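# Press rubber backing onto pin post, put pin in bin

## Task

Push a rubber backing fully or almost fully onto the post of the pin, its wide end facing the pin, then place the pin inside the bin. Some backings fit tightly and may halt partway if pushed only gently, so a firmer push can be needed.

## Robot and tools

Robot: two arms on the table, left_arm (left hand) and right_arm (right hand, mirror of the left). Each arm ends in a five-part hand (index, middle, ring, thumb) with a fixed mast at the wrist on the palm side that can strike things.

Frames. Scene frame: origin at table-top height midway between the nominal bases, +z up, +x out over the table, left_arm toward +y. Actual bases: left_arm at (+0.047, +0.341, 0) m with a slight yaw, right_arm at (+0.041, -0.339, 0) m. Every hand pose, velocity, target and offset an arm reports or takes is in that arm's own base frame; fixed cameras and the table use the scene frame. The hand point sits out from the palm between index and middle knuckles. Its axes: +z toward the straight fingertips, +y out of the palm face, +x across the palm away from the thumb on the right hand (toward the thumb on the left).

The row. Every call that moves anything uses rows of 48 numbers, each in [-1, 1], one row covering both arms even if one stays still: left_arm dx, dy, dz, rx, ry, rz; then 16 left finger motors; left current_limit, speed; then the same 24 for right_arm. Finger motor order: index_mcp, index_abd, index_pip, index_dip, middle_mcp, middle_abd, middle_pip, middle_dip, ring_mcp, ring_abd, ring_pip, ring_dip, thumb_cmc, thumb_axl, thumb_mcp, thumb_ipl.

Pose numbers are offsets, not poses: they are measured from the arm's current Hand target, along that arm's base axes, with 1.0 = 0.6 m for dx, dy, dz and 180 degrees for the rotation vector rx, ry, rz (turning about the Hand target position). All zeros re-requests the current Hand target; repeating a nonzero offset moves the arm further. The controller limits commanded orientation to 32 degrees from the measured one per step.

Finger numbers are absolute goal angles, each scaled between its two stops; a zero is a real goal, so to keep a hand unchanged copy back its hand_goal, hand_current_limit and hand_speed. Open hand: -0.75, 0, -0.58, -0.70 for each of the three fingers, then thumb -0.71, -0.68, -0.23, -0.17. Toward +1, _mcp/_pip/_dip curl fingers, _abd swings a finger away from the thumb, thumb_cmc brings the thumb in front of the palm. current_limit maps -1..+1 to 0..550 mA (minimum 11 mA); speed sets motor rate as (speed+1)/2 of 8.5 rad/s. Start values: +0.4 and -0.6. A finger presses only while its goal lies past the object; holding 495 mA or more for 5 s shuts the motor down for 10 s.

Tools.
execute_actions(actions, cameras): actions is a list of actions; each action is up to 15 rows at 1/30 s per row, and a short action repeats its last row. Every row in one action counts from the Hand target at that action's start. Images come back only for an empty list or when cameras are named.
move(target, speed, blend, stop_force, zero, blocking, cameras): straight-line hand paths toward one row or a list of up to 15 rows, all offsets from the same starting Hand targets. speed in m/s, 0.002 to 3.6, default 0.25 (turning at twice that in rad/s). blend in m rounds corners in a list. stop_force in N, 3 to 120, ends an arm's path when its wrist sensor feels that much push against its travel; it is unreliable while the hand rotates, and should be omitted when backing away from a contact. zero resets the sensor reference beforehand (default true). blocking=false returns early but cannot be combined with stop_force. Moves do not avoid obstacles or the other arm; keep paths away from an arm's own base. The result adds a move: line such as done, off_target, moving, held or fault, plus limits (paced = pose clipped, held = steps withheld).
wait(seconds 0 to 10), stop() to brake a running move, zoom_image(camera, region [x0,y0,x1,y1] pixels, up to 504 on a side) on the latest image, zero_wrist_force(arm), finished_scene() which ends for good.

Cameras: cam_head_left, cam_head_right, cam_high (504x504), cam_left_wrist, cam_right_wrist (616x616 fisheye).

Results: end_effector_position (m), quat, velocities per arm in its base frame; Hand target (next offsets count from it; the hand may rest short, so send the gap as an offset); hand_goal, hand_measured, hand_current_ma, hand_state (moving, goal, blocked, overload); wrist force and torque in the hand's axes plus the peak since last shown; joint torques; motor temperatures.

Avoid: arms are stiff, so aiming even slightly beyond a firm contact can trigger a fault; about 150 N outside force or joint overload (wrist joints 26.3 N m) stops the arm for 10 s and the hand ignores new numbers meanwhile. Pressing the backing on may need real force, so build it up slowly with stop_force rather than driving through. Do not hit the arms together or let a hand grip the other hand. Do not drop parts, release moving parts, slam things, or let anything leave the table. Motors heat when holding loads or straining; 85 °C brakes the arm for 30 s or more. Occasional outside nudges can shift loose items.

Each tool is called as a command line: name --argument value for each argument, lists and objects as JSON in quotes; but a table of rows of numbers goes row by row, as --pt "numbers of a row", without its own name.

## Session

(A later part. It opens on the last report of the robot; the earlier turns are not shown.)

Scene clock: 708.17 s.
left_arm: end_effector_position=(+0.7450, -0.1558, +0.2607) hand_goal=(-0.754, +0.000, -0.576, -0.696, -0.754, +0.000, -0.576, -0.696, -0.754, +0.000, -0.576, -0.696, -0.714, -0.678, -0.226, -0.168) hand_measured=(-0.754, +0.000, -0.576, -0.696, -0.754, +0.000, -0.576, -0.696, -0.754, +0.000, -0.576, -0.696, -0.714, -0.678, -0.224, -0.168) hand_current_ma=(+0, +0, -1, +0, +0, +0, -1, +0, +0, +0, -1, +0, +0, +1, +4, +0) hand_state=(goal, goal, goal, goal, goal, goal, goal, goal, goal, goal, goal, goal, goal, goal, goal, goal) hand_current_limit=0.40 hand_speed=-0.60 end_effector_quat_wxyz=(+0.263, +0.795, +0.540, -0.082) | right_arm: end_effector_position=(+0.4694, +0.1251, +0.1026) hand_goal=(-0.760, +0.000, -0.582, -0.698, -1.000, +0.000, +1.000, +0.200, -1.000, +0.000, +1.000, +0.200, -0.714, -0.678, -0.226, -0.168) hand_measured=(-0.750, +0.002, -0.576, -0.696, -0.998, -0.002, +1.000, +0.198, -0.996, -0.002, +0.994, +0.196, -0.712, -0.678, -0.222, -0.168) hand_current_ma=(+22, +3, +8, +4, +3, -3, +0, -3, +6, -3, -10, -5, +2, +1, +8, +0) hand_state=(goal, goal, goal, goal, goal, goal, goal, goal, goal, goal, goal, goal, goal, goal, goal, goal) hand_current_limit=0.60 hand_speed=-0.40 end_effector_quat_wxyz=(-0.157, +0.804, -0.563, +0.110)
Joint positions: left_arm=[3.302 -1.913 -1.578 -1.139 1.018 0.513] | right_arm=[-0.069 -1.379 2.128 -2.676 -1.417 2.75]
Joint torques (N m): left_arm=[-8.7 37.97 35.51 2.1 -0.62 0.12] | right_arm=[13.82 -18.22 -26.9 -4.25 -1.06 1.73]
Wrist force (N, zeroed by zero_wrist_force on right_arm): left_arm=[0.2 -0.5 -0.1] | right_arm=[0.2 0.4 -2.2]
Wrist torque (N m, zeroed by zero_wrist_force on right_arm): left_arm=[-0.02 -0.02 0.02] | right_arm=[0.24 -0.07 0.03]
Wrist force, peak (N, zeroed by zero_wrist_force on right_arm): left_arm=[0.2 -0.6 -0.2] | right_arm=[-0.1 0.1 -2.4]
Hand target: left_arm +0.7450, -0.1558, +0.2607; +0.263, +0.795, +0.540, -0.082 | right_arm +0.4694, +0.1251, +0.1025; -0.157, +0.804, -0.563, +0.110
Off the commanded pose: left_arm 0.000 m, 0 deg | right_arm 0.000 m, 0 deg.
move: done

move --target '[0,0,0,0,0,0,-0.754,0,-0.576,-0.696,-0.754,0,-0.576,-0.696,-0.754,0,-0.576,-0.696,-0.714,-0.678,-0.226,-0.168,0.4,-0.6,0.00029,0.0001,-0.00077,0,0,0,-0.76,0,-0.582,-0.698,-1,0,1,0.2,-1,0,1,0.2,-0.714,-0.678,-0.226,-0.168,0.6,-0.4]' --speed 0.006

move --target '[0,0,0,0,0,0,-0.754,0,-0.576,-0.696,-0.754,0,-0.576,-0.696,-0.754,0,-0.576,-0.696,-0.714,-0.678,-0.226,-0.168,0.4,-0.6,0.00029,0.0001,-0.00077,0,0,0,-0.76,0,-0.582,-0.698,-1,0,1,0.2,-1,0,1,0.2,-0.714,-0.678,-0.226,-0.168,0.6,-0.4]' --speed 0.006

move --target '[0,0,0,0,0,0,-0.754,0,-0.576,-0.696,-0.754,0,-0.576,-0.696,-0.754,0,-0.576,-0.696,-0.714,-0.678,-0.226,-0.168,0.4,-0.6,0.00029,0.0001,-0.00077,0,0,0,-0.76,0,-0.582,-0.698,-1,0,1,0.2,-1,0,1,0.2,-0.714,-0.678,-0.226,-0.168,0.6,-0.4]' --speed 0.006 --cameras '["cam_high","cam_right_wrist"]'

zoom_image --camera "cam_right_wrist" --region '[305, 190, 335, 220]'

zoom_image --camera "cam_high" --region '[225, 345, 250, 370]'

Scene clock: 709.20 s.
left_arm: end_effector_position=(+0.7450, -0.1558, +0.2607) hand_goal=(-0.754, +0.000, -0.576, -0.696, -0.754, +0.000, -0.576, -0.696, -0.754, +0.000, -0.576, -0.696, -0.714, -0.678, -0.226, -0.168) hand_measured=(-0.754, +0.000, -0.576, -0.696, -0.754, +0.000, -0.576, -0.696, -0.754, +0.000, -0.576, -0.696, -0.714, -0.678, -0.224, -0.168) hand_current_ma=(+0, +0, -1, +0, +0, +0, -1, +0, +0, +0, -1, +0, +0, +1, +4, +0) hand_state=(goal, goal, goal, goal, goal, goal, goal, goal, goal, goal, goal, goal, goal, goal, goal, goal) hand_current_limit=0.40 hand_speed=-0.60 end_effector_quat_wxyz=(+0.263, +0.795, +0.540, -0.082) | right_arm: end_effector_position=(+0.4696, +0.1251, +0.1021) hand_goal=(-0.760, +0.000, -0.582, -0.698, -1.000, +0.000, +1.000, +0.200, -1.000, +0.000, +1.000, +0.200, -0.714, -0.678, -0.226, -0.168) hand_measured=(-0.750, +0.002, -0.576, -0.696, -0.998, -0.002, +1.000, +0.198, -0.996, -0.002, +0.994, +0.196, -0.712, -0.678, -0.222, -0.168) hand_current_ma=(+22, +3, +8, +4, +3, -3, +0, -3, +6, -3, -10, -5, +2, +1, +8, +0) hand_state=(goal, goal, goal, goal, goal, goal, goal, goal, goal, goal, goal, goal, goal, goal, goal, goal) hand_current_limit=0.60 hand_speed=-0.40 end_effector_quat_wxyz=(-0.157, +0.804, -0.563, +0.110)
Joint positions: left_arm=[3.302 -1.913 -1.578 -1.139 1.018 0.513] | right_arm=[-0.069 -1.377 2.128 -2.677 -1.417 2.751]
Joint torques (N m): left_arm=[-8.89 37.63 34.34 1.89 -0.58 0.14] | right_arm=[13.48 -15.06 -28.93 -4 -1.44 1.69]
Wrist force (N, zeroed by zero_wrist_force on right_arm): left_arm=[0.2 -0.5 -0.1] | right_arm=[0.2 -0.1 -8.3]
Wrist torque (N m, zeroed by zero_wrist_force on right_arm): left_arm=[-0.02 -0.02 0.02] | right_arm=[0.63 -0.17 0.04]
Wrist force, peak (N, zeroed by zero_wrist_force on right_arm): left_arm=[0.3 -0.8 0.1] | right_arm=[0.2 -0.1 -8.3]
Hand target: left_arm +0.7450, -0.1558, +0.2607; +0.263, +0.795, +0.540, -0.082 | right_arm +0.4696, +0.1251, +0.1021; -0.157, +0.804, -0.563, +0.110
Off the commanded pose: left_arm 0.000 m, 0 deg | right_arm 0.000 m, 0 deg.
move: done

Scene clock: 709.90 s.
left_arm: end_effector_position=(+0.7450, -0.1558, +0.2607) hand_goal=(-0.754, +0.000, -0.576, -0.696, -0.754, +0.000, -0.576, -0.696, -0.754, +0.000, -0.576, -0.696, -0.714, -0.678, -0.226, -0.168) hand_measured=(-0.754, +0.000, -0.576, -0.696, -0.754, +0.000, -0.576, -0.696, -0.754, +0.000, -0.576, -0.696, -0.714, -0.678, -0.224, -0.168) hand_current_ma=(+0, +0, -1, +0, +0, +0, -1, +0, +0, +0, -1, +0, +0, +1, +4, +0) hand_state=(goal, goal, goal, goal, goal, goal, goal, goal, goal, goal, goal, goal, goal, goal, goal, goal) hand_current_limit=0.40 hand_speed=-0.60 end_effector_quat_wxyz=(+0.263, +0.795, +0.540, -0.082) | right_arm: end_effector_position=(+0.4698, +0.1252, +0.1016) hand_goal=(-0.760, +0.000, -0.582, -0.698, -1.000, +0.000, +1.000, +0.200, -1.000, +0.000, +1.000, +0.200, -0.714, -0.678, -0.226, -0.168) hand_measured=(-0.750, +0.002, -0.576, -0.696, -0.998, -0.002, +1.000, +0.198, -0.996, -0.002, +0.994, +0.196, -0.712, -0.678, -0.222, -0.168) hand_current_ma=(+22, +3, +8, +4, +3, -3, +0, -3, +6, -3, -10, -5, +2, +1, +8, +0) hand_state=(goal, goal, goal, goal, goal, goal, goal, goal, goal, goal, goal, goal, goal, goal, goal, goal) hand_current_limit=0.60 hand_speed=-0.40 end_effector_quat_wxyz=(-0.157, +0.804, -0.563, +0.110)
Joint positions: left_arm=[3.302 -1.913 -1.578 -1.139 1.018 0.513] | right_arm=[-0.069 -1.376 2.128 -2.679 -1.417 2.751]
Joint torques (N m): left_arm=[-9.08 37.73 34.69 1.98 -0.73 0.16] | right_arm=[13.54 -12.93 -26.84 -3.44 -1.51 1.97]
Wrist force (N, zeroed by zero_wrist_force on right_arm): left_arm=[0.1 -0.5 -0.2] | right_arm=[0.4 0.0 -15.2]
Wrist torque (N m, zeroed by zero_wrist_force on right_arm): left_arm=[-0.02 -0.01 0.01] | right_arm=[1.22 -0.31 0.05]
Wrist force, peak (N, zeroed by zero_wrist_force on right_arm): left_arm=[0.3 -0.6 -0.3] | right_arm=[0.4 0.0 -15.2]
Hand target: left_arm +0.7450, -0.1558, +0.2607; +0.263, +0.795, +0.540, -0.082 | right_arm +0.4698, +0.1252, +0.1016; -0.157, +0.804, -0.563, +0.110
Off the commanded pose: left_arm 0.000 m, 0 deg | right_arm 0.000 m, 0 deg.
move: done

Scene clock: 710.60 s.
left_arm: end_effector_position=(+0.7450, -0.1558, +0.2607) hand_goal=(-0.754, +0.000, -0.576, -0.696, -0.754, +0.000, -0.576, -0.696, -0.754, +0.000, -0.576, -0.696, -0.714, -0.678, -0.226, -0.168) hand_measured=(-0.754, +0.000, -0.576, -0.696, -0.754, +0.000, -0.576, -0.696, -0.754, +0.000, -0.576, -0.696, -0.714, -0.678, -0.224, -0.168) hand_current_ma=(+0, +0, -1, +0, +0, +0, -1, +0, +0, +0, -1, +0, +0, +1, +4, +0) hand_state=(goal, goal, goal, goal, goal, goal, goal, goal, goal, goal, goal, goal, goal, goal, goal, goal) hand_current_limit=0.40 hand_speed=-0.60 end_effector_quat_wxyz=(+0.263, +0.795, +0.540, -0.082) | right_arm: end_effector_position=(+0.4699, +0.1253, +0.1012) hand_goal=(-0.760, +0.000, -0.582, -0.698, -1.000, +0.000, +1.000, +0.200, -1.000, +0.000, +1.000, +0.200, -0.714, -0.678, -0.226, -0.168) hand_measured=(-0.760, +0.004, -0.584, -0.698, -0.998, -0.002, +1.000, +0.198, -0.996, -0.002, +0.994, +0.196, -0.712, -0.678, -0.222, -0.168) hand_current_ma=(+0, +4, -1, +0, +3, -3, +0, -3, +6, -3, -10, -5, +2, +1, +8, +0) hand_state=(goal, goal, goal, goal, goal, goal, goal, goal, goal, goal, goal, goal, goal, goal, goal, goal) hand_current_limit=0.60 hand_speed=-0.40 end_effector_quat_wxyz=(-0.157, +0.804, -0.563, +0.110)
Joint positions: left_arm=[3.302 -1.913 -1.578 -1.139 1.018 0.513] | right_arm=[-0.069 -1.375 2.128 -2.68 -1.417 2.751]
Joint torques (N m): left_arm=[-8.54 38.1 35.86 1.97 -0.53 0.06] | right_arm=[12.91 -17.17 -25.96 -4.16 -0.74 1.76]
Wrist force (N, zeroed by zero_wrist_force on right_arm): left_arm=[0.2 -0.5 0.0] | right_arm=[0.4 0.3 -6.2]
Wrist torque (N m, zeroed by zero_wrist_force on right_arm): left_arm=[-0.02 -0.02 0.02] | right_arm=[0.59 -0.13 0.05]
Wrist force, peak (N, zeroed by zero_wrist_force on right_arm): left_arm=[0.4 -0.7 0.0] | right_arm=[0.4 -0.4 -17.8]
Hand target: left_arm +0.7450, -0.1558, +0.2607; +0.263, +0.795, +0.540, -0.082 | right_arm +0.4699, +0.1253, +0.1012; -0.157, +0.804, -0.563, +0.110
Off the commanded pose: left_arm 0.000 m, 0 deg | right_arm 0.000 m, 0 deg.
move: done
camera_calibration:
cam_right_wrist: T_world_to_cam=[[-0.811463, 0.535018, -0.235126, 0.370169], [-0.023347, 0.372335, 0.927805, -0.196799], [0.583937, 0.758369, -0.289645, -0.222315], [0, 0, 0, 1]] pos_world=[0.425602, 0.0438248, 0.205236]
Images, in order (width x height): cam_high 504x504, cam_right_wrist 616x616.

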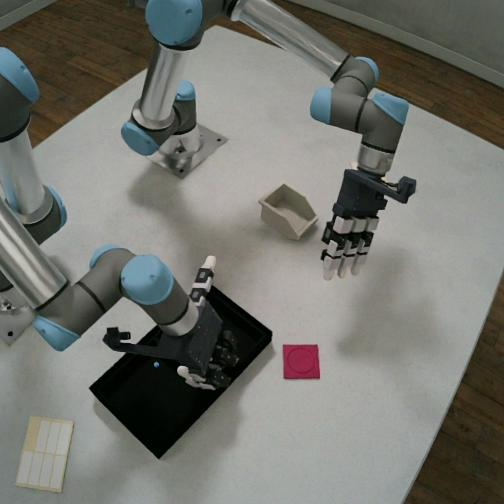

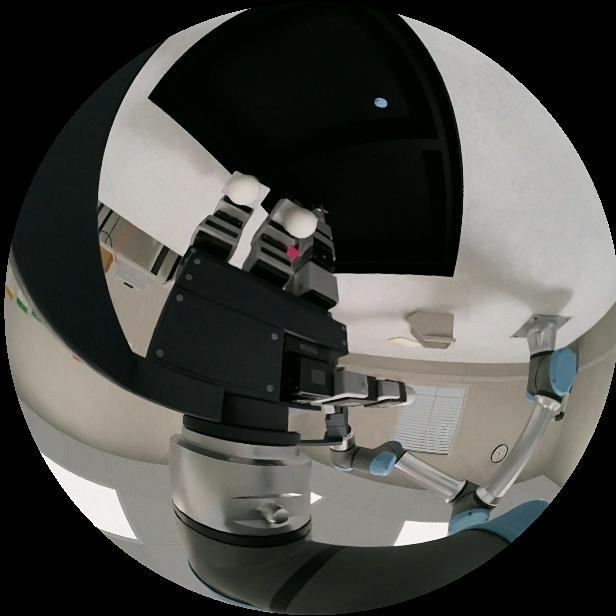

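Scaled by 16.800 from the camera's 616x616 image, which has a finer 880x880 frame.

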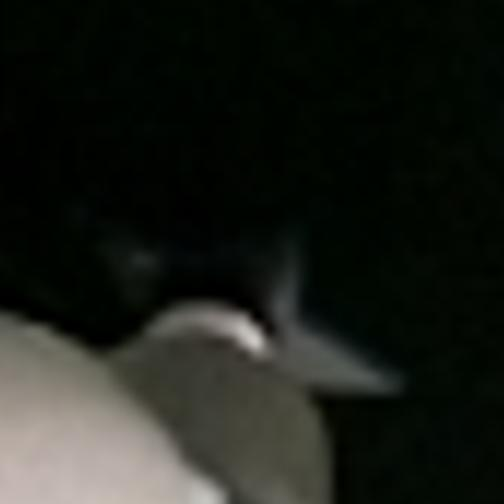

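Scaled by 20.160 from the camera's 504x504 image, which has a finer 720x720 frame.

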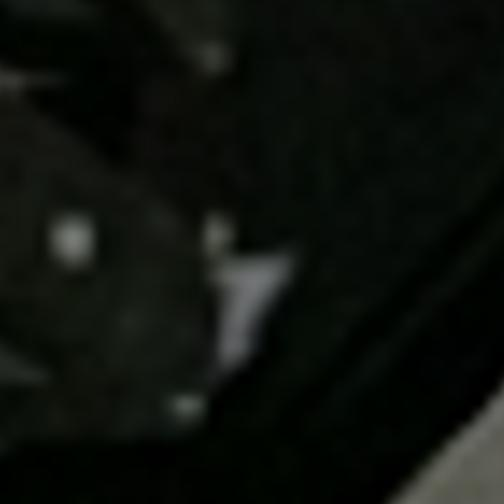

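move --target '[0,0,0,0,0,0,-0.754,0,-0.576,-0.696,-0.754,0,-0.576,-0.696,-0.754,0,-0.576,-0.696,-0.714,-0.678,-0.226,-0.168,0.4,-0.6,-0.01,-0.0037,0.0265,0,0,0,-0.76,0,-0.582,-0.698,-1,0,1,0.2,-1,0,1,0.2,-0.714,-0.678,-0.226,-0.168,0.6,-0.4]' --speed 0.03 --cameras '["cam_high","cam_right_wrist"]'

zoom_image --camera "cam_right_wrist" --region '[303, 185, 338, 220]'

zoom_image --camera "cam_high" --region '[220, 345, 250, 375]'

Scene clock: 712.20 s.
left_arm: end_effector_position=(+0.7450, -0.1558, +0.2607) hand_goal=(-0.754, +0.000, -0.576, -0.696, -0.754, +0.000, -0.576, -0.696, -0.754, +0.000, -0.576, -0.696, -0.714, -0.678, -0.226, -0.168) hand_measured=(-0.754, +0.000, -0.576, -0.696, -0.754, +0.000, -0.576, -0.696, -0.754, +0.000, -0.576, -0.696, -0.714, -0.678, -0.224, -0.168) hand_current_ma=(+0, +0, -1, +0, +0, +0, -1, +0, +0, +0, -1, +0, +0, +1, +4, +0) hand_state=(goal, goal, goal, goal, goal, goal, goal, goal, goal, goal, goal, goal, goal, goal, goal, goal) hand_current_limit=0.40 hand_speed=-0.60 end_effector_quat_wxyz=(+0.263, +0.795, +0.540, -0.082) | right_arm: end_effector_position=(+0.4640, +0.1230, +0.1170) hand_goal=(-0.760, +0.000, -0.582, -0.698, -1.000, +0.000, +1.000, +0.200, -1.000, +0.000, +1.000, +0.200, -0.714, -0.678, -0.226, -0.168) hand_measured=(-0.758, +0.002, -0.584, -0.698, -0.998, -0.002, +1.000, +0.198, -0.996, -0.002, +0.994, +0.196, -0.712, -0.678, -0.222, -0.168) hand_current_ma=(+4, +3, -1, +0, +3, -3, +0, -3, +6, -3, -10, -5, +2, +1, +8, +0) hand_state=(goal, goal, goal, goal, goal, goal, goal, goal, goal, goal, goal, goal, goal, goal, goal, goal) hand_current_limit=0.60 hand_speed=-0.40 end_effector_quat_wxyz=(-0.157, +0.804, -0.563, +0.110)
Joint positions: left_arm=[3.302 -1.913 -1.578 -1.139 1.018 0.513] | right_arm=[-0.074 -1.418 2.127 -2.636 -1.415 2.745]
Joint torques (N m): left_arm=[-9.22 37.18 35.52 1.78 -0.63 0.18] | right_arm=[-10.59 -33.09 -31.13 -0.61 1.31 -1.41]
Wrist force (N, zeroed by zero_wrist_force on right_arm): left_arm=[0.2 -0.5 0.0] | right_arm=[-0.1 0.2 -0.2]
Wrist torque (N m, zeroed by zero_wrist_force on right_arm): left_arm=[-0.04 -0.01 0.02] | right_arm=[0.04 0.02 0.10]
Wrist force, peak (N, zeroed by zero_wrist_force on right_arm): left_arm=[0.2 -0.7 0.0] | right_arm=[0.4 0.0 -7.4]
Hand target: left_arm +0.7450, -0.1558, +0.2607; +0.263, +0.795, +0.540, -0.082 | right_arm +0.4639, +0.1230, +0.1171; -0.157, +0.804, -0.563, +0.110
Off the commanded pose: left_arm 0.000 m, 0 deg | right_arm 0.000 m, 0 deg.
move: done
camera_calibration:
cam_right_wrist: T_world_to_cam=[[-0.811463, 0.535018, -0.235126, 0.370297], [-0.023347, 0.372335, 0.927805, -0.21087], [0.583937, 0.758369, -0.289645, -0.212596], [0, 0, 0, 1]] pos_world=[0.419702, 0.0416248, 0.221136]
Images, in order (width x height): cam_high 504x504, cam_right_wrist 616x616.

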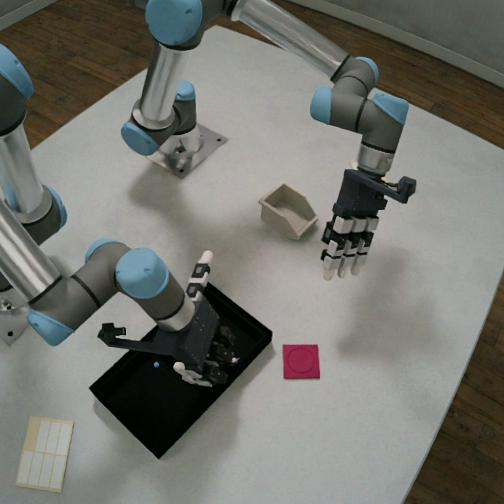

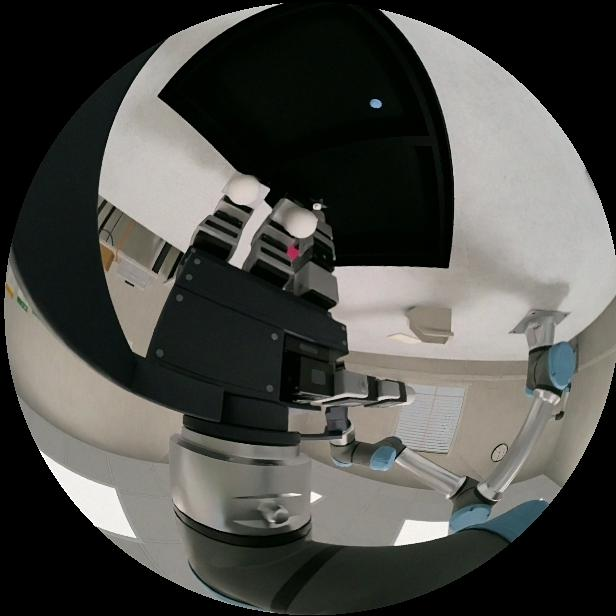

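Scaled by 14.400 from the camera's 616x616 image, which has a finer 880x880 frame.

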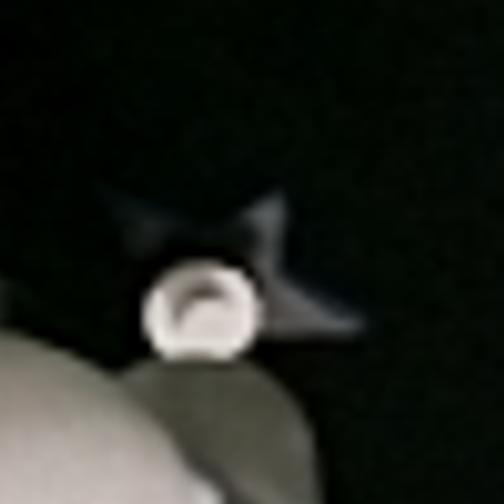

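Scaled by 16.800 from the camera's 504x504 image, which has a finer 720x720 frame.

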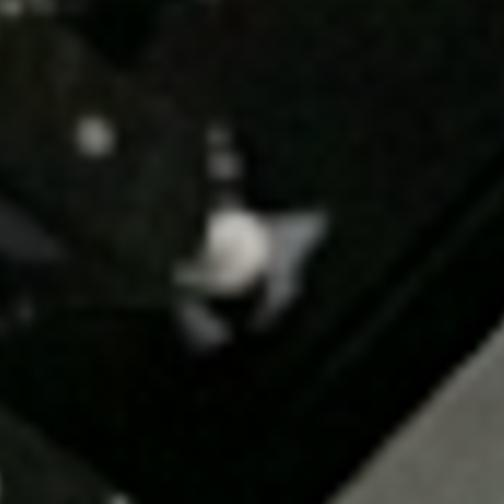

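move --target '[0,0,0,0,0,0,-0.754,0,-0.576,-0.696,-0.754,0,-0.576,-0.696,-0.754,0,-0.576,-0.696,-0.714,-0.678,-0.226,-0.168,0.4,-0.6,-0.01,-0.0037,0.12,0,0,0,-0.76,0,-0.582,-0.698,-1,0,1,0.2,-1,0,1,0.2,-0.714,-0.678,-0.226,-0.168,0.6,-0.4]' --speed 0.12 --cameras '["cam_high","cam_right_wrist","cam_left_wrist","cam_head_left","cam_head_right"]'

zoom_image --camera "cam_left_wrist" --region '[396, 135, 426, 165]'

zoom_image --camera "cam_high" --region '[225, 350, 245, 370]'

zoom_image --camera "cam_right_wrist" --region '[313, 170, 338, 195]'

zoom_image --camera "cam_head_left" --region '[275, 210, 300, 235]'

Scene clock: 714.50 s.
left_arm: end_effector_position=(+0.7450, -0.1558, +0.2607) hand_goal=(-0.754, +0.000, -0.576, -0.696, -0.754, +0.000, -0.576, -0.696, -0.754, +0.000, -0.576, -0.696, -0.714, -0.678, -0.226, -0.168) hand_measured=(-0.754, +0.000, -0.576, -0.696, -0.754, +0.000, -0.576, -0.696, -0.754, +0.000, -0.576, -0.696, -0.714, -0.678, -0.224, -0.168) hand_current_ma=(+0, +0, -1, +0, +0, +0, -1, +0, +0, +0, -1, +0, +0, +1, +4, +0) hand_state=(goal, goal, goal, goal, goal, goal, goal, goal, goal, goal, goal, goal, goal, goal, goal, goal) hand_current_limit=0.40 hand_speed=-0.60 end_effector_quat_wxyz=(+0.263, +0.795, +0.540, -0.082) | right_arm: end_effector_position=(+0.4580, +0.1208, +0.1890) hand_goal=(-0.760, +0.000, -0.582, -0.698, -1.000, +0.000, +1.000, +0.200, -1.000, +0.000, +1.000, +0.200, -0.714, -0.678, -0.226, -0.168) hand_measured=(-0.758, +0.002, -0.584, -0.698, -0.998, -0.002, +1.000, +0.198, -0.996, -0.002, +0.994, +0.196, -0.712, -0.678, -0.222, -0.168) hand_current_ma=(+4, +3, -1, +0, +3, -3, +0, -3, +6, -3, -10, -5, +2, +1, +8, +0) hand_state=(goal, goal, goal, goal, goal, goal, goal, goal, goal, goal, goal, goal, goal, goal, goal, goal) hand_current_limit=0.60 hand_speed=-0.40 end_effector_quat_wxyz=(-0.157, +0.804, -0.563, +0.110)
Joint positions: left_arm=[3.302 -1.913 -1.578 -1.139 1.018 0.513] | right_arm=[-0.08 -1.544 2.044 -2.426 -1.413 2.74]
Joint torques (N m): left_arm=[-8.83 37.43 34.52 2.03 -0.63 0.16] | right_arm=[-12.11 -30.81 -35.05 -0.77 1.27 -1.4]
Wrist force (N, zeroed by zero_wrist_force on right_arm): left_arm=[0.2 -0.6 -0.2] | right_arm=[-0.1 0.5 -0.3]
Wrist torque (N m, zeroed by zero_wrist_force on right_arm): left_arm=[-0.03 -0.02 0.02] | right_arm=[0.06 0.01 0.10]
Wrist force, peak (N, zeroed by zero_wrist_force on right_arm): left_arm=[0.3 -0.8 -0.3] | right_arm=[0.0 0.8 0.7]
Hand target: left_arm +0.7450, -0.1558, +0.2607; +0.263, +0.795, +0.540, -0.082 | right_arm +0.4579, +0.1208, +0.1891; -0.157, +0.804, -0.563, +0.110
Off the commanded pose: left_arm 0.000 m, 0 deg | right_arm 0.000 m, 0 deg.
move: done
camera_calibration:
cam_left_wrist: T_world_to_cam=[[-0.902269, -0.408924, 0.136715, 0.536081], [-0.338363, 0.868048, 0.363322, 0.227097], [-0.267247, 0.281555, -0.921578, 0.604581], [0, 0, 0, 1]] pos_world=[0.722103, -0.148137, 0.401369]
cam_right_wrist: T_world_to_cam=[[-0.811449, 0.535035, -0.235133, 0.383584], [-0.0234017, 0.372265, 0.927831, -0.276938], [0.583954, 0.75839, -0.289553, -0.186529], [0, 0, 0, 1]] pos_world=[0.413702, 0.039325, 0.293135]

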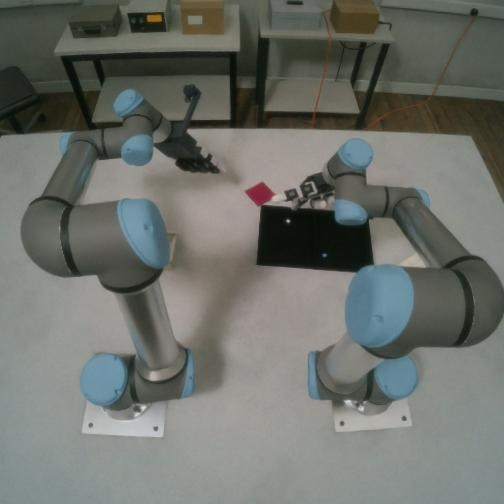

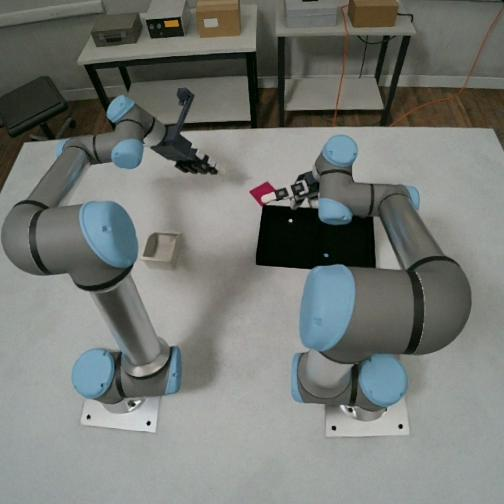

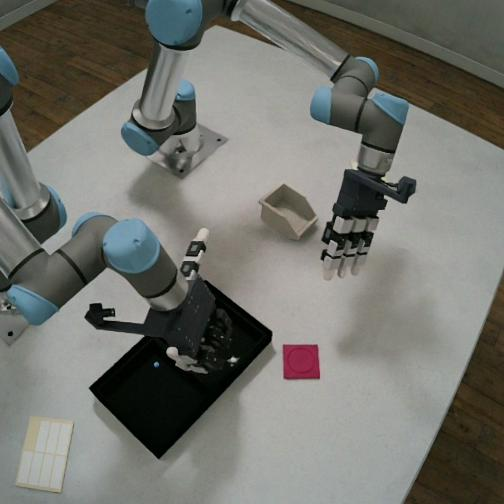

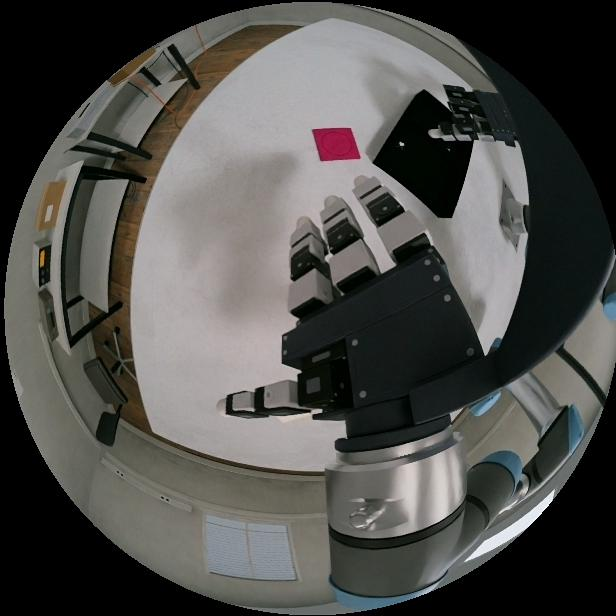

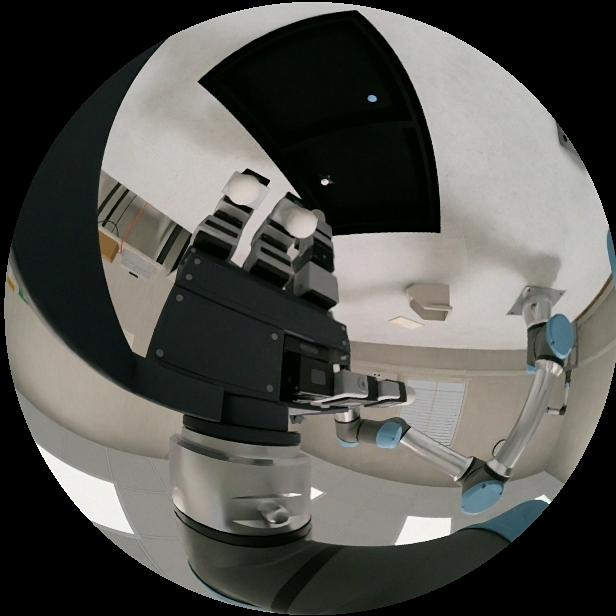

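Scaled by 16.800 from the camera's 616x616 image, which has a finer 880x880 frame.

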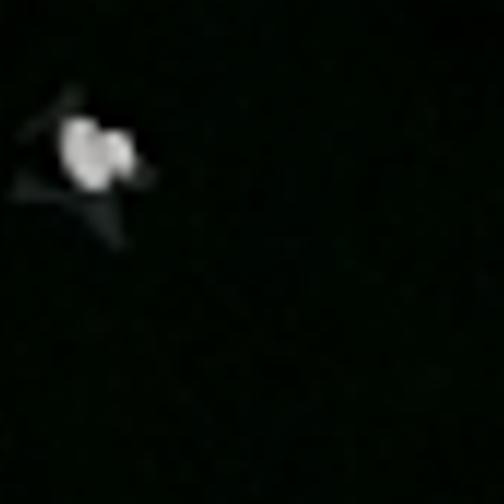

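Scaled by 25.200 from the camera's 504x504 image, which has a finer 720x720 frame.

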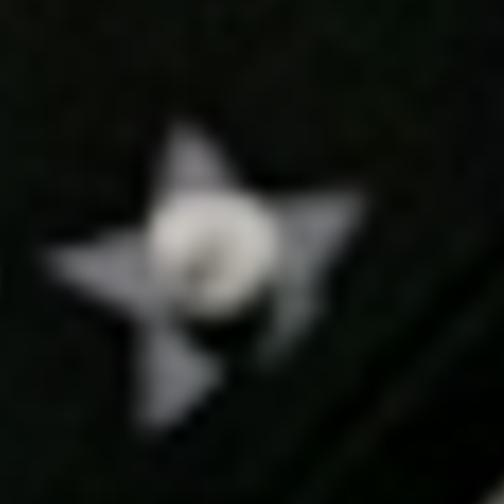

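Scaled by 20.160 from the camera's 616x616 image, which has a finer 880x880 frame.

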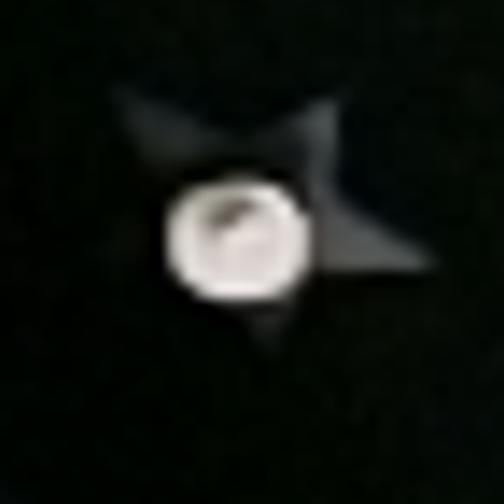

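Scaled by 20.160 from the camera's 504x504 image, which has a finer 720x720 frame.

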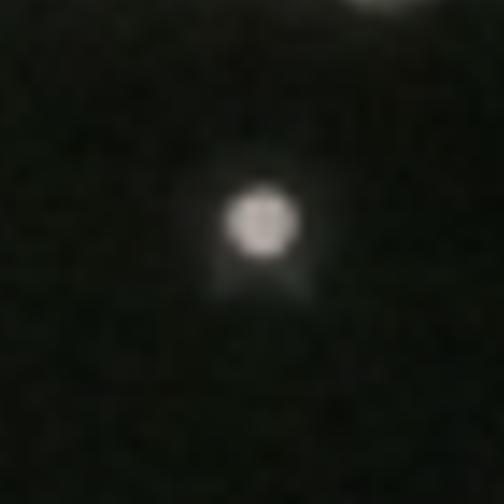

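zoom_image --camera "cam_left_wrist" --region '[395, 138, 409, 152]'

Scaled by 36.000 from the camera's 616x616 image, which has a finer 880x880 frame.

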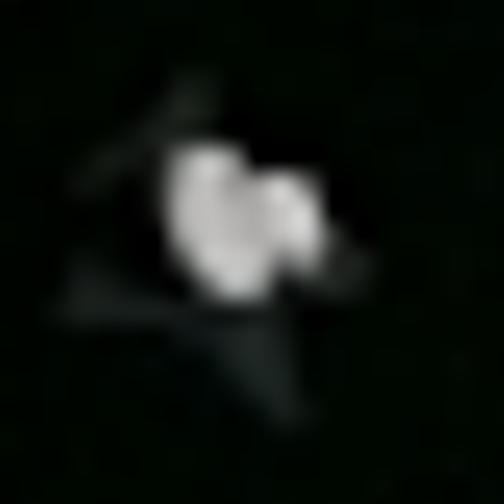

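move --pt "0 0 0 0 0 0 -0.754 0 -0.576 -0.696 -0.754 0 -0.576 -0.696 -0.754 0 -0.576 -0.696 -0.714 -0.678 -0.226 -0.168 0.4 -0.6 0.06 0.0103 0.0183 -0.02132 0.12092 -0.10969 -0.75 0 -0.572 -0.698 -1 0 1 0.2 -1 0 1 0.2 -0.714 -0.678 -0.226 -0.168 0.6 -0.4" --pt "0 0 0 0 0 0 -0.754 0 -0.576 -0.696 -0.754 0 -0.576 -0.696 -0.754 0 -0.576 -0.696 -0.714 -0.678 -0.226 -0.168 0.4 -0.6 0.06 0.0103 -0.04 -0.02132 0.12092 -0.10969 -0.75 0 -0.572 -0.698 -1 0 1 0.2 -1 0 1 0.2 -0.714 -0.678 -0.226 -0.168 0.6 -0.4" --speed '[0.2,0.1]' --cameras '["cam_high","cam_right_wrist","cam_left_wrist"]'

zoom_image --camera "cam_right_wrist" --region '[323, 203, 348, 228]'

zoom_image --camera "cam_left_wrist" --region '[394, 136, 412, 154]'

Scene clock: 723.47 s.
left_arm: end_effector_position=(+0.7450, -0.1558, +0.2607) hand_goal=(-0.754, +0.000, -0.576, -0.696, -0.754, +0.000, -0.576, -0.696, -0.754, +0.000, -0.576, -0.696, -0.714, -0.678, -0.226, -0.168) hand_measured=(-0.754, +0.000, -0.576, -0.696, -0.754, +0.000, -0.576, -0.696, -0.754, +0.000, -0.576, -0.696, -0.714, -0.678, -0.224, -0.168) hand_current_ma=(+0, +0, -1, +0, +0, +0, -1, +0, +0, +0, -1, +0, +0, +1, +4, +0) hand_state=(goal, goal, goal, goal, goal, goal, goal, goal, goal, goal, goal, goal, goal, goal, goal, goal) hand_current_limit=0.40 hand_speed=-0.60 end_effector_quat_wxyz=(+0.263, +0.795, +0.540, -0.082) | right_arm: end_effector_position=(+0.4939, +0.1270, +0.1651) hand_goal=(-0.750, +0.000, -0.572, -0.698, -1.000, +0.000, +1.000, +0.200, -1.000, +0.000, +1.000, +0.200, -0.714, -0.678, -0.226, -0.168) hand_measured=(-0.748, +0.002, -0.574, -0.698, -0.998, -0.002, +1.000, +0.198, -0.996, -0.002, +0.994, +0.196, -0.712, -0.678, -0.222, -0.168) hand_current_ma=(+3, +3, -2, +0, +3, -3, +0, -3, +6, -3, -10, -5, +2, +1, +8, +0) hand_state=(goal, goal, goal, goal, goal, goal, goal, goal, goal, goal, goal, goal, goal, goal, goal, goal) hand_current_limit=0.60 hand_speed=-0.40 end_effector_quat_wxyz=(-0.001, +0.707, -0.707, +0.001)
Joint positions: left_arm=[3.302 -1.913 -1.578 -1.139 1.018 0.513] | right_arm=[-0.05 -1.28 1.743 -2.036 -1.57 3.09]
Joint torques (N m): left_arm=[-9.1 37.84 35.53 1.98 -0.69 0.01] | right_arm=[10.25 -25.03 -7.71 -4.16 0.56 1.64]
Wrist force (N, zeroed by zero_wrist_force on right_arm): left_arm=[0.2 -0.4 -0.1] | right_arm=[0.1 0.5 -0.3]
Wrist torque (N m, zeroed by zero_wrist_force on right_arm): left_arm=[-0.01 -0.02 0.02] | right_arm=[0.02 0.02 -0.03]
Wrist force, peak (N, zeroed by zero_wrist_force on right_arm): left_arm=[0.6 -0.6 -0.2] | right_arm=[0.0 0.9 -0.8]
Hand target: left_arm +0.7450, -0.1558, +0.2607; +0.263, +0.795, +0.540, -0.082 | right_arm +0.4939, +0.1270, +0.1651; -0.001, +0.707, -0.707, +0.001
Off the commanded pose: left_arm 0.000 m, 0 deg | right_arm 0.000 m, 0 deg.
move: done
camera_calibration:
cam_left_wrist: T_world_to_cam=[[-0.902269, -0.408924, 0.136715, 0.536081], [-0.338363, 0.868048, 0.363322, 0.227097], [-0.267247, 0.281555, -0.921578, 0.604581], [0, 0, 0, 1]] pos_world=[0.722103, -0.148137, 0.401369]
cam_right_wrist: T_world_to_cam=[[-0.625529, 0.780201, -0.00100713, 0.242178], [0.445087, 0.35791, 0.820852, -0.468203], [0.64079, 0.513018, -0.57114, -0.169552], [0, 0, 0, 1]] pos_world=[0.468527, 0.0656107, 0.287731]
Images, in order (width x height): cam_high 504x504, cam_left_wrist 616x616, cam_right_wrist 616x616.

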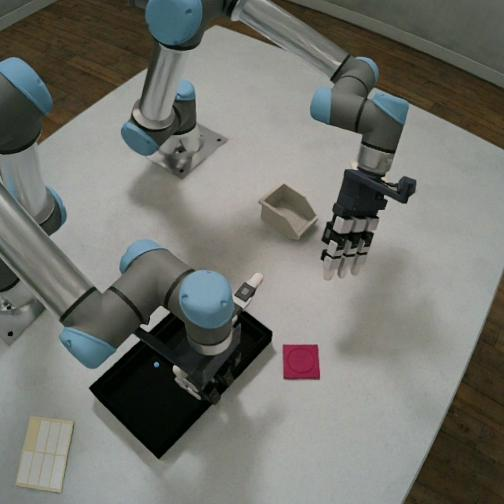

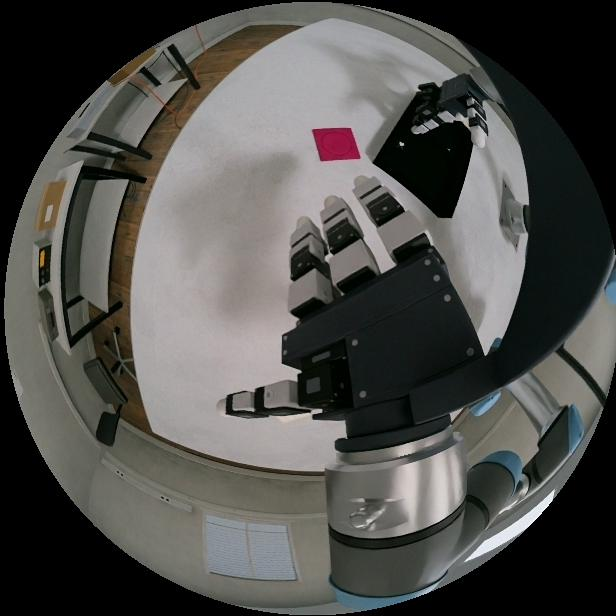

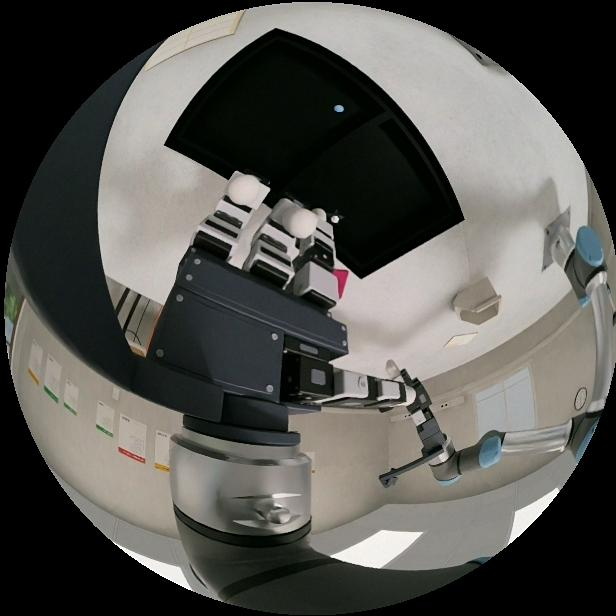

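Scaled by 20.160 from the camera's 616x616 image, which has a finer 880x880 frame.

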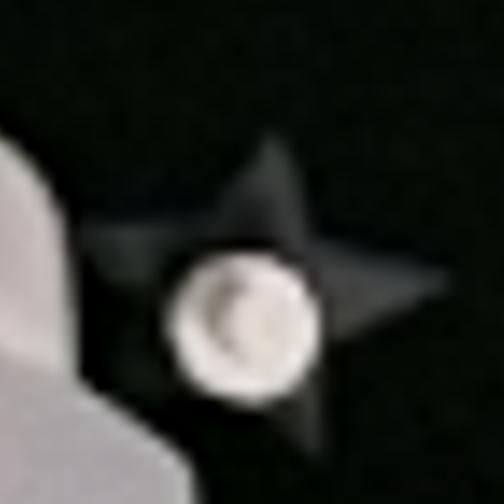

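Scaled by 28.000 from the camera's 616x616 image, which has a finer 880x880 frame.

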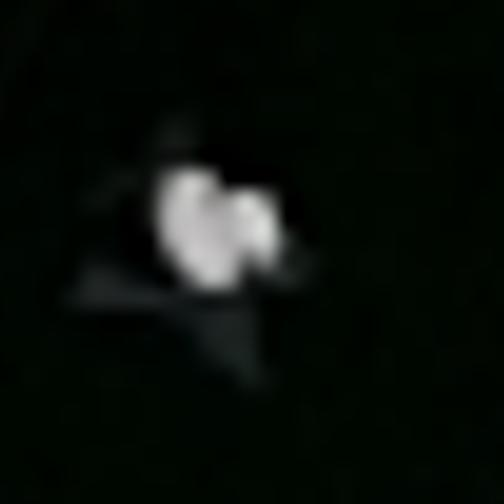

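move --pt "0 0 0 0 0 0 -0.754 0 -0.576 -0.696 -0.754 0 -0.576 -0.696 -0.754 0 -0.576 -0.696 -0.714 -0.678 -0.226 -0.168 0.4 -0.6 0.0088 0.061 0 0 0 0 -0.75 0 -0.572 -0.698 -1 0 1 0.2 -1 0 1 0.2 -0.714 -0.678 -0.226 -0.168 0.6 -0.4" --pt "0 0 0 0 0 0 -0.754 0 -0.576 -0.696 -0.754 0 -0.576 -0.696 -0.754 0 -0.576 -0.696 -0.714 -0.678 -0.226 -0.168 0.4 -0.6 0.0088 0.061 -0.0377 0 0 0 -0.75 0 -0.572 -0.698 -1 0 1 0.2 -1 0 1 0.2 -0.714 -0.678 -0.226 -0.168 0.6 -0.4" --speed '[0.1,0.04]'

zero_wrist_force --arm "right_arm"

move --target '[0,0,0,0,0,0,-0.754,0,-0.576,-0.696,-0.754,0,-0.576,-0.696,-0.754,0,-0.576,-0.696,-0.714,-0.678,-0.226,-0.168,0.4,-0.6,0,0,-0.006,0,0,0,-0.75,0,-0.572,-0.698,-1,0,1,0.2,-1,0,1,0.2,-0.714,-0.678,-0.226,-0.168,0.6,-0.4]' --speed 0.005 --stop_force 3 --zero false

Scene clock: 725.93 s.
left_arm: end_effector_position=(+0.7450, -0.1558, +0.2607) hand_goal=(-0.754, +0.000, -0.576, -0.696, -0.754, +0.000, -0.576, -0.696, -0.754, +0.000, -0.576, -0.696, -0.714, -0.678, -0.226, -0.168) hand_measured=(-0.754, +0.000, -0.576, -0.696, -0.754, +0.000, -0.576, -0.696, -0.754, +0.000, -0.576, -0.696, -0.714, -0.678, -0.224, -0.168) hand_current_ma=(+0, +0, -1, +0, +0, +0, -1, +0, +0, +0, -1, +0, +0, +1, +4, +0) hand_state=(goal, goal, goal, goal, goal, goal, goal, goal, goal, goal, goal, goal, goal, goal, goal, goal) hand_current_limit=0.40 hand_speed=-0.60 end_effector_quat_wxyz=(+0.263, +0.795, +0.540, -0.082) | right_arm: end_effector_position=(+0.4992, +0.1636, +0.1425) hand_goal=(-0.750, +0.000, -0.572, -0.698, -1.000, +0.000, +1.000, +0.200, -1.000, +0.000, +1.000, +0.200, -0.714, -0.678, -0.226, -0.168) hand_measured=(-0.748, +0.002, -0.574, -0.698, -0.998, -0.002, +1.000, +0.198, -0.996, -0.002, +0.994, +0.196, -0.712, -0.678, -0.222, -0.168) hand_current_ma=(+3, +3, -2, +0, +3, -3, +0, -3, +6, -3, -10, -5, +2, +1, +8, +0) hand_state=(goal, goal, goal, goal, goal, goal, goal, goal, goal, goal, goal, goal, goal, goal, goal, goal) hand_current_limit=0.60 hand_speed=-0.40 end_effector_quat_wxyz=(-0.001, +0.707, -0.707, +0.001)
Joint positions: left_arm=[3.302 -1.913 -1.578 -1.139 1.018 0.513] | right_arm=[0.013 -1.228 1.735 -2.081 -1.571 3.154]
Joint torques (N m): left_arm=[-8.66 37.5 34.66 1.94 -0.68 0.07] | right_arm=[13.62 -26.09 -6.75 -4.25 -0.82 1.67]
Wrist force (N, zeroed by zero_wrist_force on right_arm): left_arm=[0.0 -0.5 -0.2] | right_arm=[-0.3 0.8 -0.1]
Wrist torque (N m, zeroed by zero_wrist_force on right_arm): left_arm=[-0.01 0.01 0.00] | right_arm=[0.04 0.07 -0.06]
Wrist force, peak (N, zeroed by zero_wrist_force on right_arm): left_arm=[0.3 -0.7 0.0] | right_arm=[-0.3 1.1 0.0]
Hand target: left_arm +0.7450, -0.1558, +0.2607; +0.263, +0.795, +0.540, -0.082 | right_arm +0.4992, +0.1636, +0.1424; -0.001, +0.707, -0.707, +0.001
Off the commanded pose: left_arm 0.000 m, 0 deg | right_arm 0.000 m, 0 deg.
move: done

Wrist force sensor zeroed.

Scene clock: 727.97 s.
left_arm: end_effector_position=(+0.7450, -0.1558, +0.2607) hand_goal=(-0.754, +0.000, -0.576, -0.696, -0.754, +0.000, -0.576, -0.696, -0.754, +0.000, -0.576, -0.696, -0.714, -0.678, -0.226, -0.168) hand_measured=(-0.754, +0.000, -0.576, -0.696, -0.754, +0.000, -0.576, -0.696, -0.754, +0.000, -0.576, -0.696, -0.714, -0.678, -0.224, -0.168) hand_current_ma=(+0, +0, -1, +0, +0, +0, -1, +0, +0, +0, -1, +0, +0, +1, +4, +0) hand_state=(goal, goal, goal, goal, goal, goal, goal, goal, goal, goal, goal, goal, goal, goal, goal, goal) hand_current_limit=0.40 hand_speed=-0.60 end_effector_quat_wxyz=(+0.263, +0.795, +0.540, -0.082) | right_arm: end_effector_position=(+0.4992, +0.1636, +0.1394) hand_goal=(-0.750, +0.000, -0.572, -0.698, -1.000, +0.000, +1.000, +0.200, -1.000, +0.000, +1.000, +0.200, -0.714, -0.678, -0.226, -0.168) hand_measured=(-0.748, +0.002, -0.574, -0.698, -0.998, -0.002, +1.000, +0.198, -0.996, -0.002, +0.994, +0.196, -0.712, -0.678, -0.222, -0.168) hand_current_ma=(+3, +3, -1, +0, +3, -3, +0, -3, +6, -3, -10, -5, +2, +1, +8, +0) hand_state=(goal, goal, goal, goal, goal, goal, goal, goal, goal, goal, goal, goal, goal, goal, goal, goal) hand_current_limit=0.60 hand_speed=-0.40 end_effector_quat_wxyz=(-0.001, +0.707, -0.707, +0.001)
Joint positions: left_arm=[3.302 -1.913 -1.578 -1.139 1.018 0.513] | right_arm=[0.013 -1.224 1.739 -2.089 -1.571 3.154]
Joint torques (N m): left_arm=[-9.1 37.68 35.27 2.07 -0.7 -0.04] | right_arm=[11.89 -41.24 -32.94 -0.09 0.07 1.6]
Wrist force (N, zeroed by zero_wrist_force on right_arm): left_arm=[0.1 -0.5 0.0] | right_arm=[0.2 -0.1 -3.2]
Wrist torque (N m, zeroed by zero_wrist_force on right_arm): left_arm=[-0.02 -0.01 0.02] | right_arm=[0.22 -0.10 0.02]
Wrist force, peak (N, zeroed by zero_wrist_force on right_arm): left_arm=[0.2 -0.8 -0.1] | right_arm=[0.0 -0.1 -4.2]
Hand target: left_arm +0.7450, -0.1558, +0.2607; +0.263, +0.795, +0.540, -0.082 | right_arm +0.4992, +0.1636, +0.1394; -0.001, +0.707, -0.707, +0.001 (not the last commanded pose)
Off the commanded pose: left_arm 0.000 m, 0 deg | right_arm 0.001 m, 0 deg.
move: contact (right_arm)

move --target '[0,0,0,0,0,0,-0.754,0,-0.576,-0.696,-0.754,0,-0.576,-0.696,-0.754,0,-0.576,-0.696,-0.714,-0.678,-0.226,-0.168,0.4,-0.6,-0.05,0,0,0,0,0,-0.75,0,-0.572,-0.698,-1,0,1,0.2,-1,0,1,0.2,-0.714,-0.678,-0.226,-0.168,0.6,-0.4]' --speed 0.03 --cameras '["cam_left_wrist","cam_high"]'

zoom_image --camera "cam_left_wrist" --region '[396, 132, 426, 162]'

Scene clock: 729.70 s.
left_arm: end_effector_position=(+0.7450, -0.1558, +0.2607) hand_goal=(-0.754, +0.000, -0.576, -0.696, -0.754, +0.000, -0.576, -0.696, -0.754, +0.000, -0.576, -0.696, -0.714, -0.678, -0.226, -0.168) hand_measured=(-0.754, +0.000, -0.576, -0.696, -0.754, +0.000, -0.576, -0.696, -0.754, +0.000, -0.576, -0.696, -0.714, -0.678, -0.224, -0.168) hand_current_ma=(+0, +0, -1, +0, +0, +0, -1, +0, +0, +0, -1, +0, +0, +1, +4, +0) hand_state=(goal, goal, goal, goal, goal, goal, goal, goal, goal, goal, goal, goal, goal, goal, goal, goal) hand_current_limit=0.40 hand_speed=-0.60 end_effector_quat_wxyz=(+0.263, +0.795, +0.540, -0.082) | right_arm: end_effector_position=(+0.4693, +0.1636, +0.1394) hand_goal=(-0.750, +0.000, -0.572, -0.698, -1.000, +0.000, +1.000, +0.200, -1.000, +0.000, +1.000, +0.200, -0.714, -0.678, -0.226, -0.168) hand_measured=(-0.752, +0.002, -0.574, -0.700, -0.998, -0.002, +1.000, +0.198, -0.996, -0.002, +0.994, +0.196, -0.712, -0.678, -0.222, -0.168) hand_current_ma=(-2, +3, -3, -4, +3, -3, +0, -3, +6, -3, -10, -5, +2, +1, +8, +0) hand_state=(goal, goal, goal, goal, goal, goal, goal, goal, goal, goal, goal, goal, goal, goal, goal, goal) hand_current_limit=0.60 hand_speed=-0.40 end_effector_quat_wxyz=(-0.001, +0.707, -0.707, +0.001)
Joint positions: left_arm=[3.302 -1.913 -1.578 -1.139 1.018 0.513] | right_arm=[0.014 -1.286 1.826 -2.113 -1.571 3.155]
Joint torques (N m): left_arm=[-9.18 38.32 35.35 2.07 -0.8 -0.23] | right_arm=[13.33 -40.98 -5.6 -4.22 -0.98 1.64]
Wrist force (N, zeroed by zero_wrist_force on right_arm): left_arm=[0.3 -0.6 0.1] | right_arm=[0.2 -0.3 0.2]
Wrist torque (N m, zeroed by zero_wrist_force on right_arm): left_arm=[-0.05 -0.02 0.03] | right_arm=[-0.07 -0.03 0.02]
Wrist force, peak (N, zeroed by zero_wrist_force on right_arm): left_arm=[0.3 -0.7 0.1] | right_arm=[0.2 -2.2 -3.5]
Hand target: left_arm +0.7450, -0.1558, +0.2607; +0.263, +0.795, +0.540, -0.082 | right_arm +0.4692, +0.1636, +0.1394; -0.001, +0.707, -0.707, +0.001
Off the commanded pose: left_arm 0.000 m, 0 deg | right_arm 0.000 m, 0 deg.
move: done
camera_calibration:
cam_left_wrist: T_world_to_cam=[[-0.902269, -0.408924, 0.136715, 0.536081], [-0.338363, 0.868048, 0.363322, 0.227097], [-0.267247, 0.281555, -0.921578, 0.604581], [0, 0, 0, 1]] pos_world=[0.722103, -0.148137, 0.401369]
Images, in order (width x height): cam_high 504x504, cam_left_wrist 616x616.

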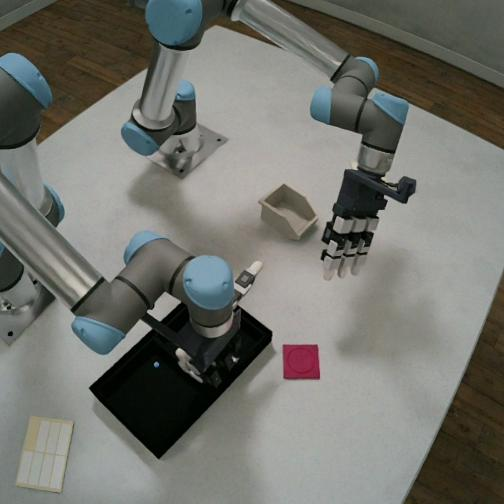

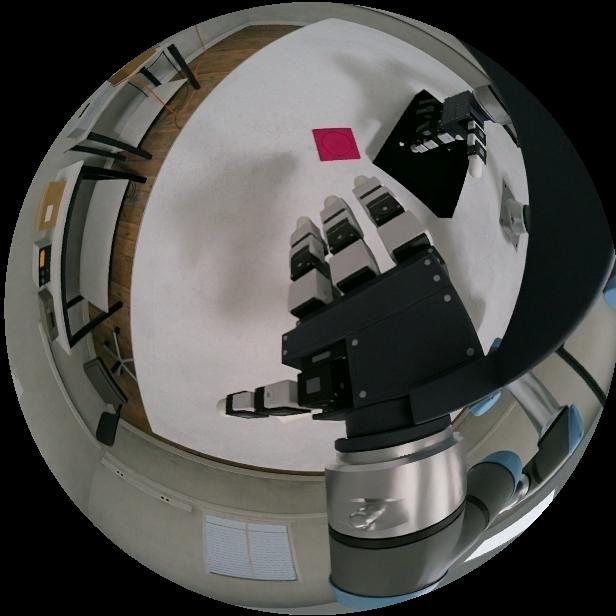

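Scaled by 16.800 from the camera's 616x616 image, which has a finer 880x880 frame.

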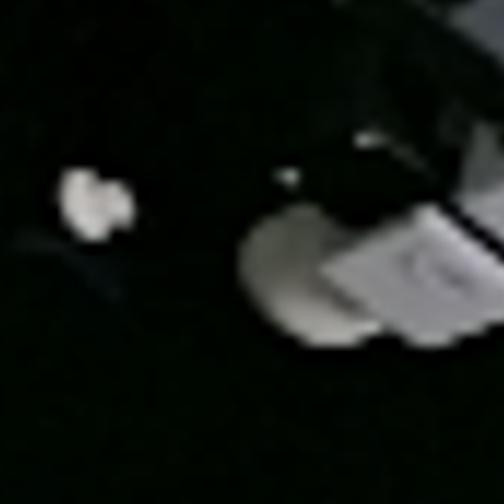

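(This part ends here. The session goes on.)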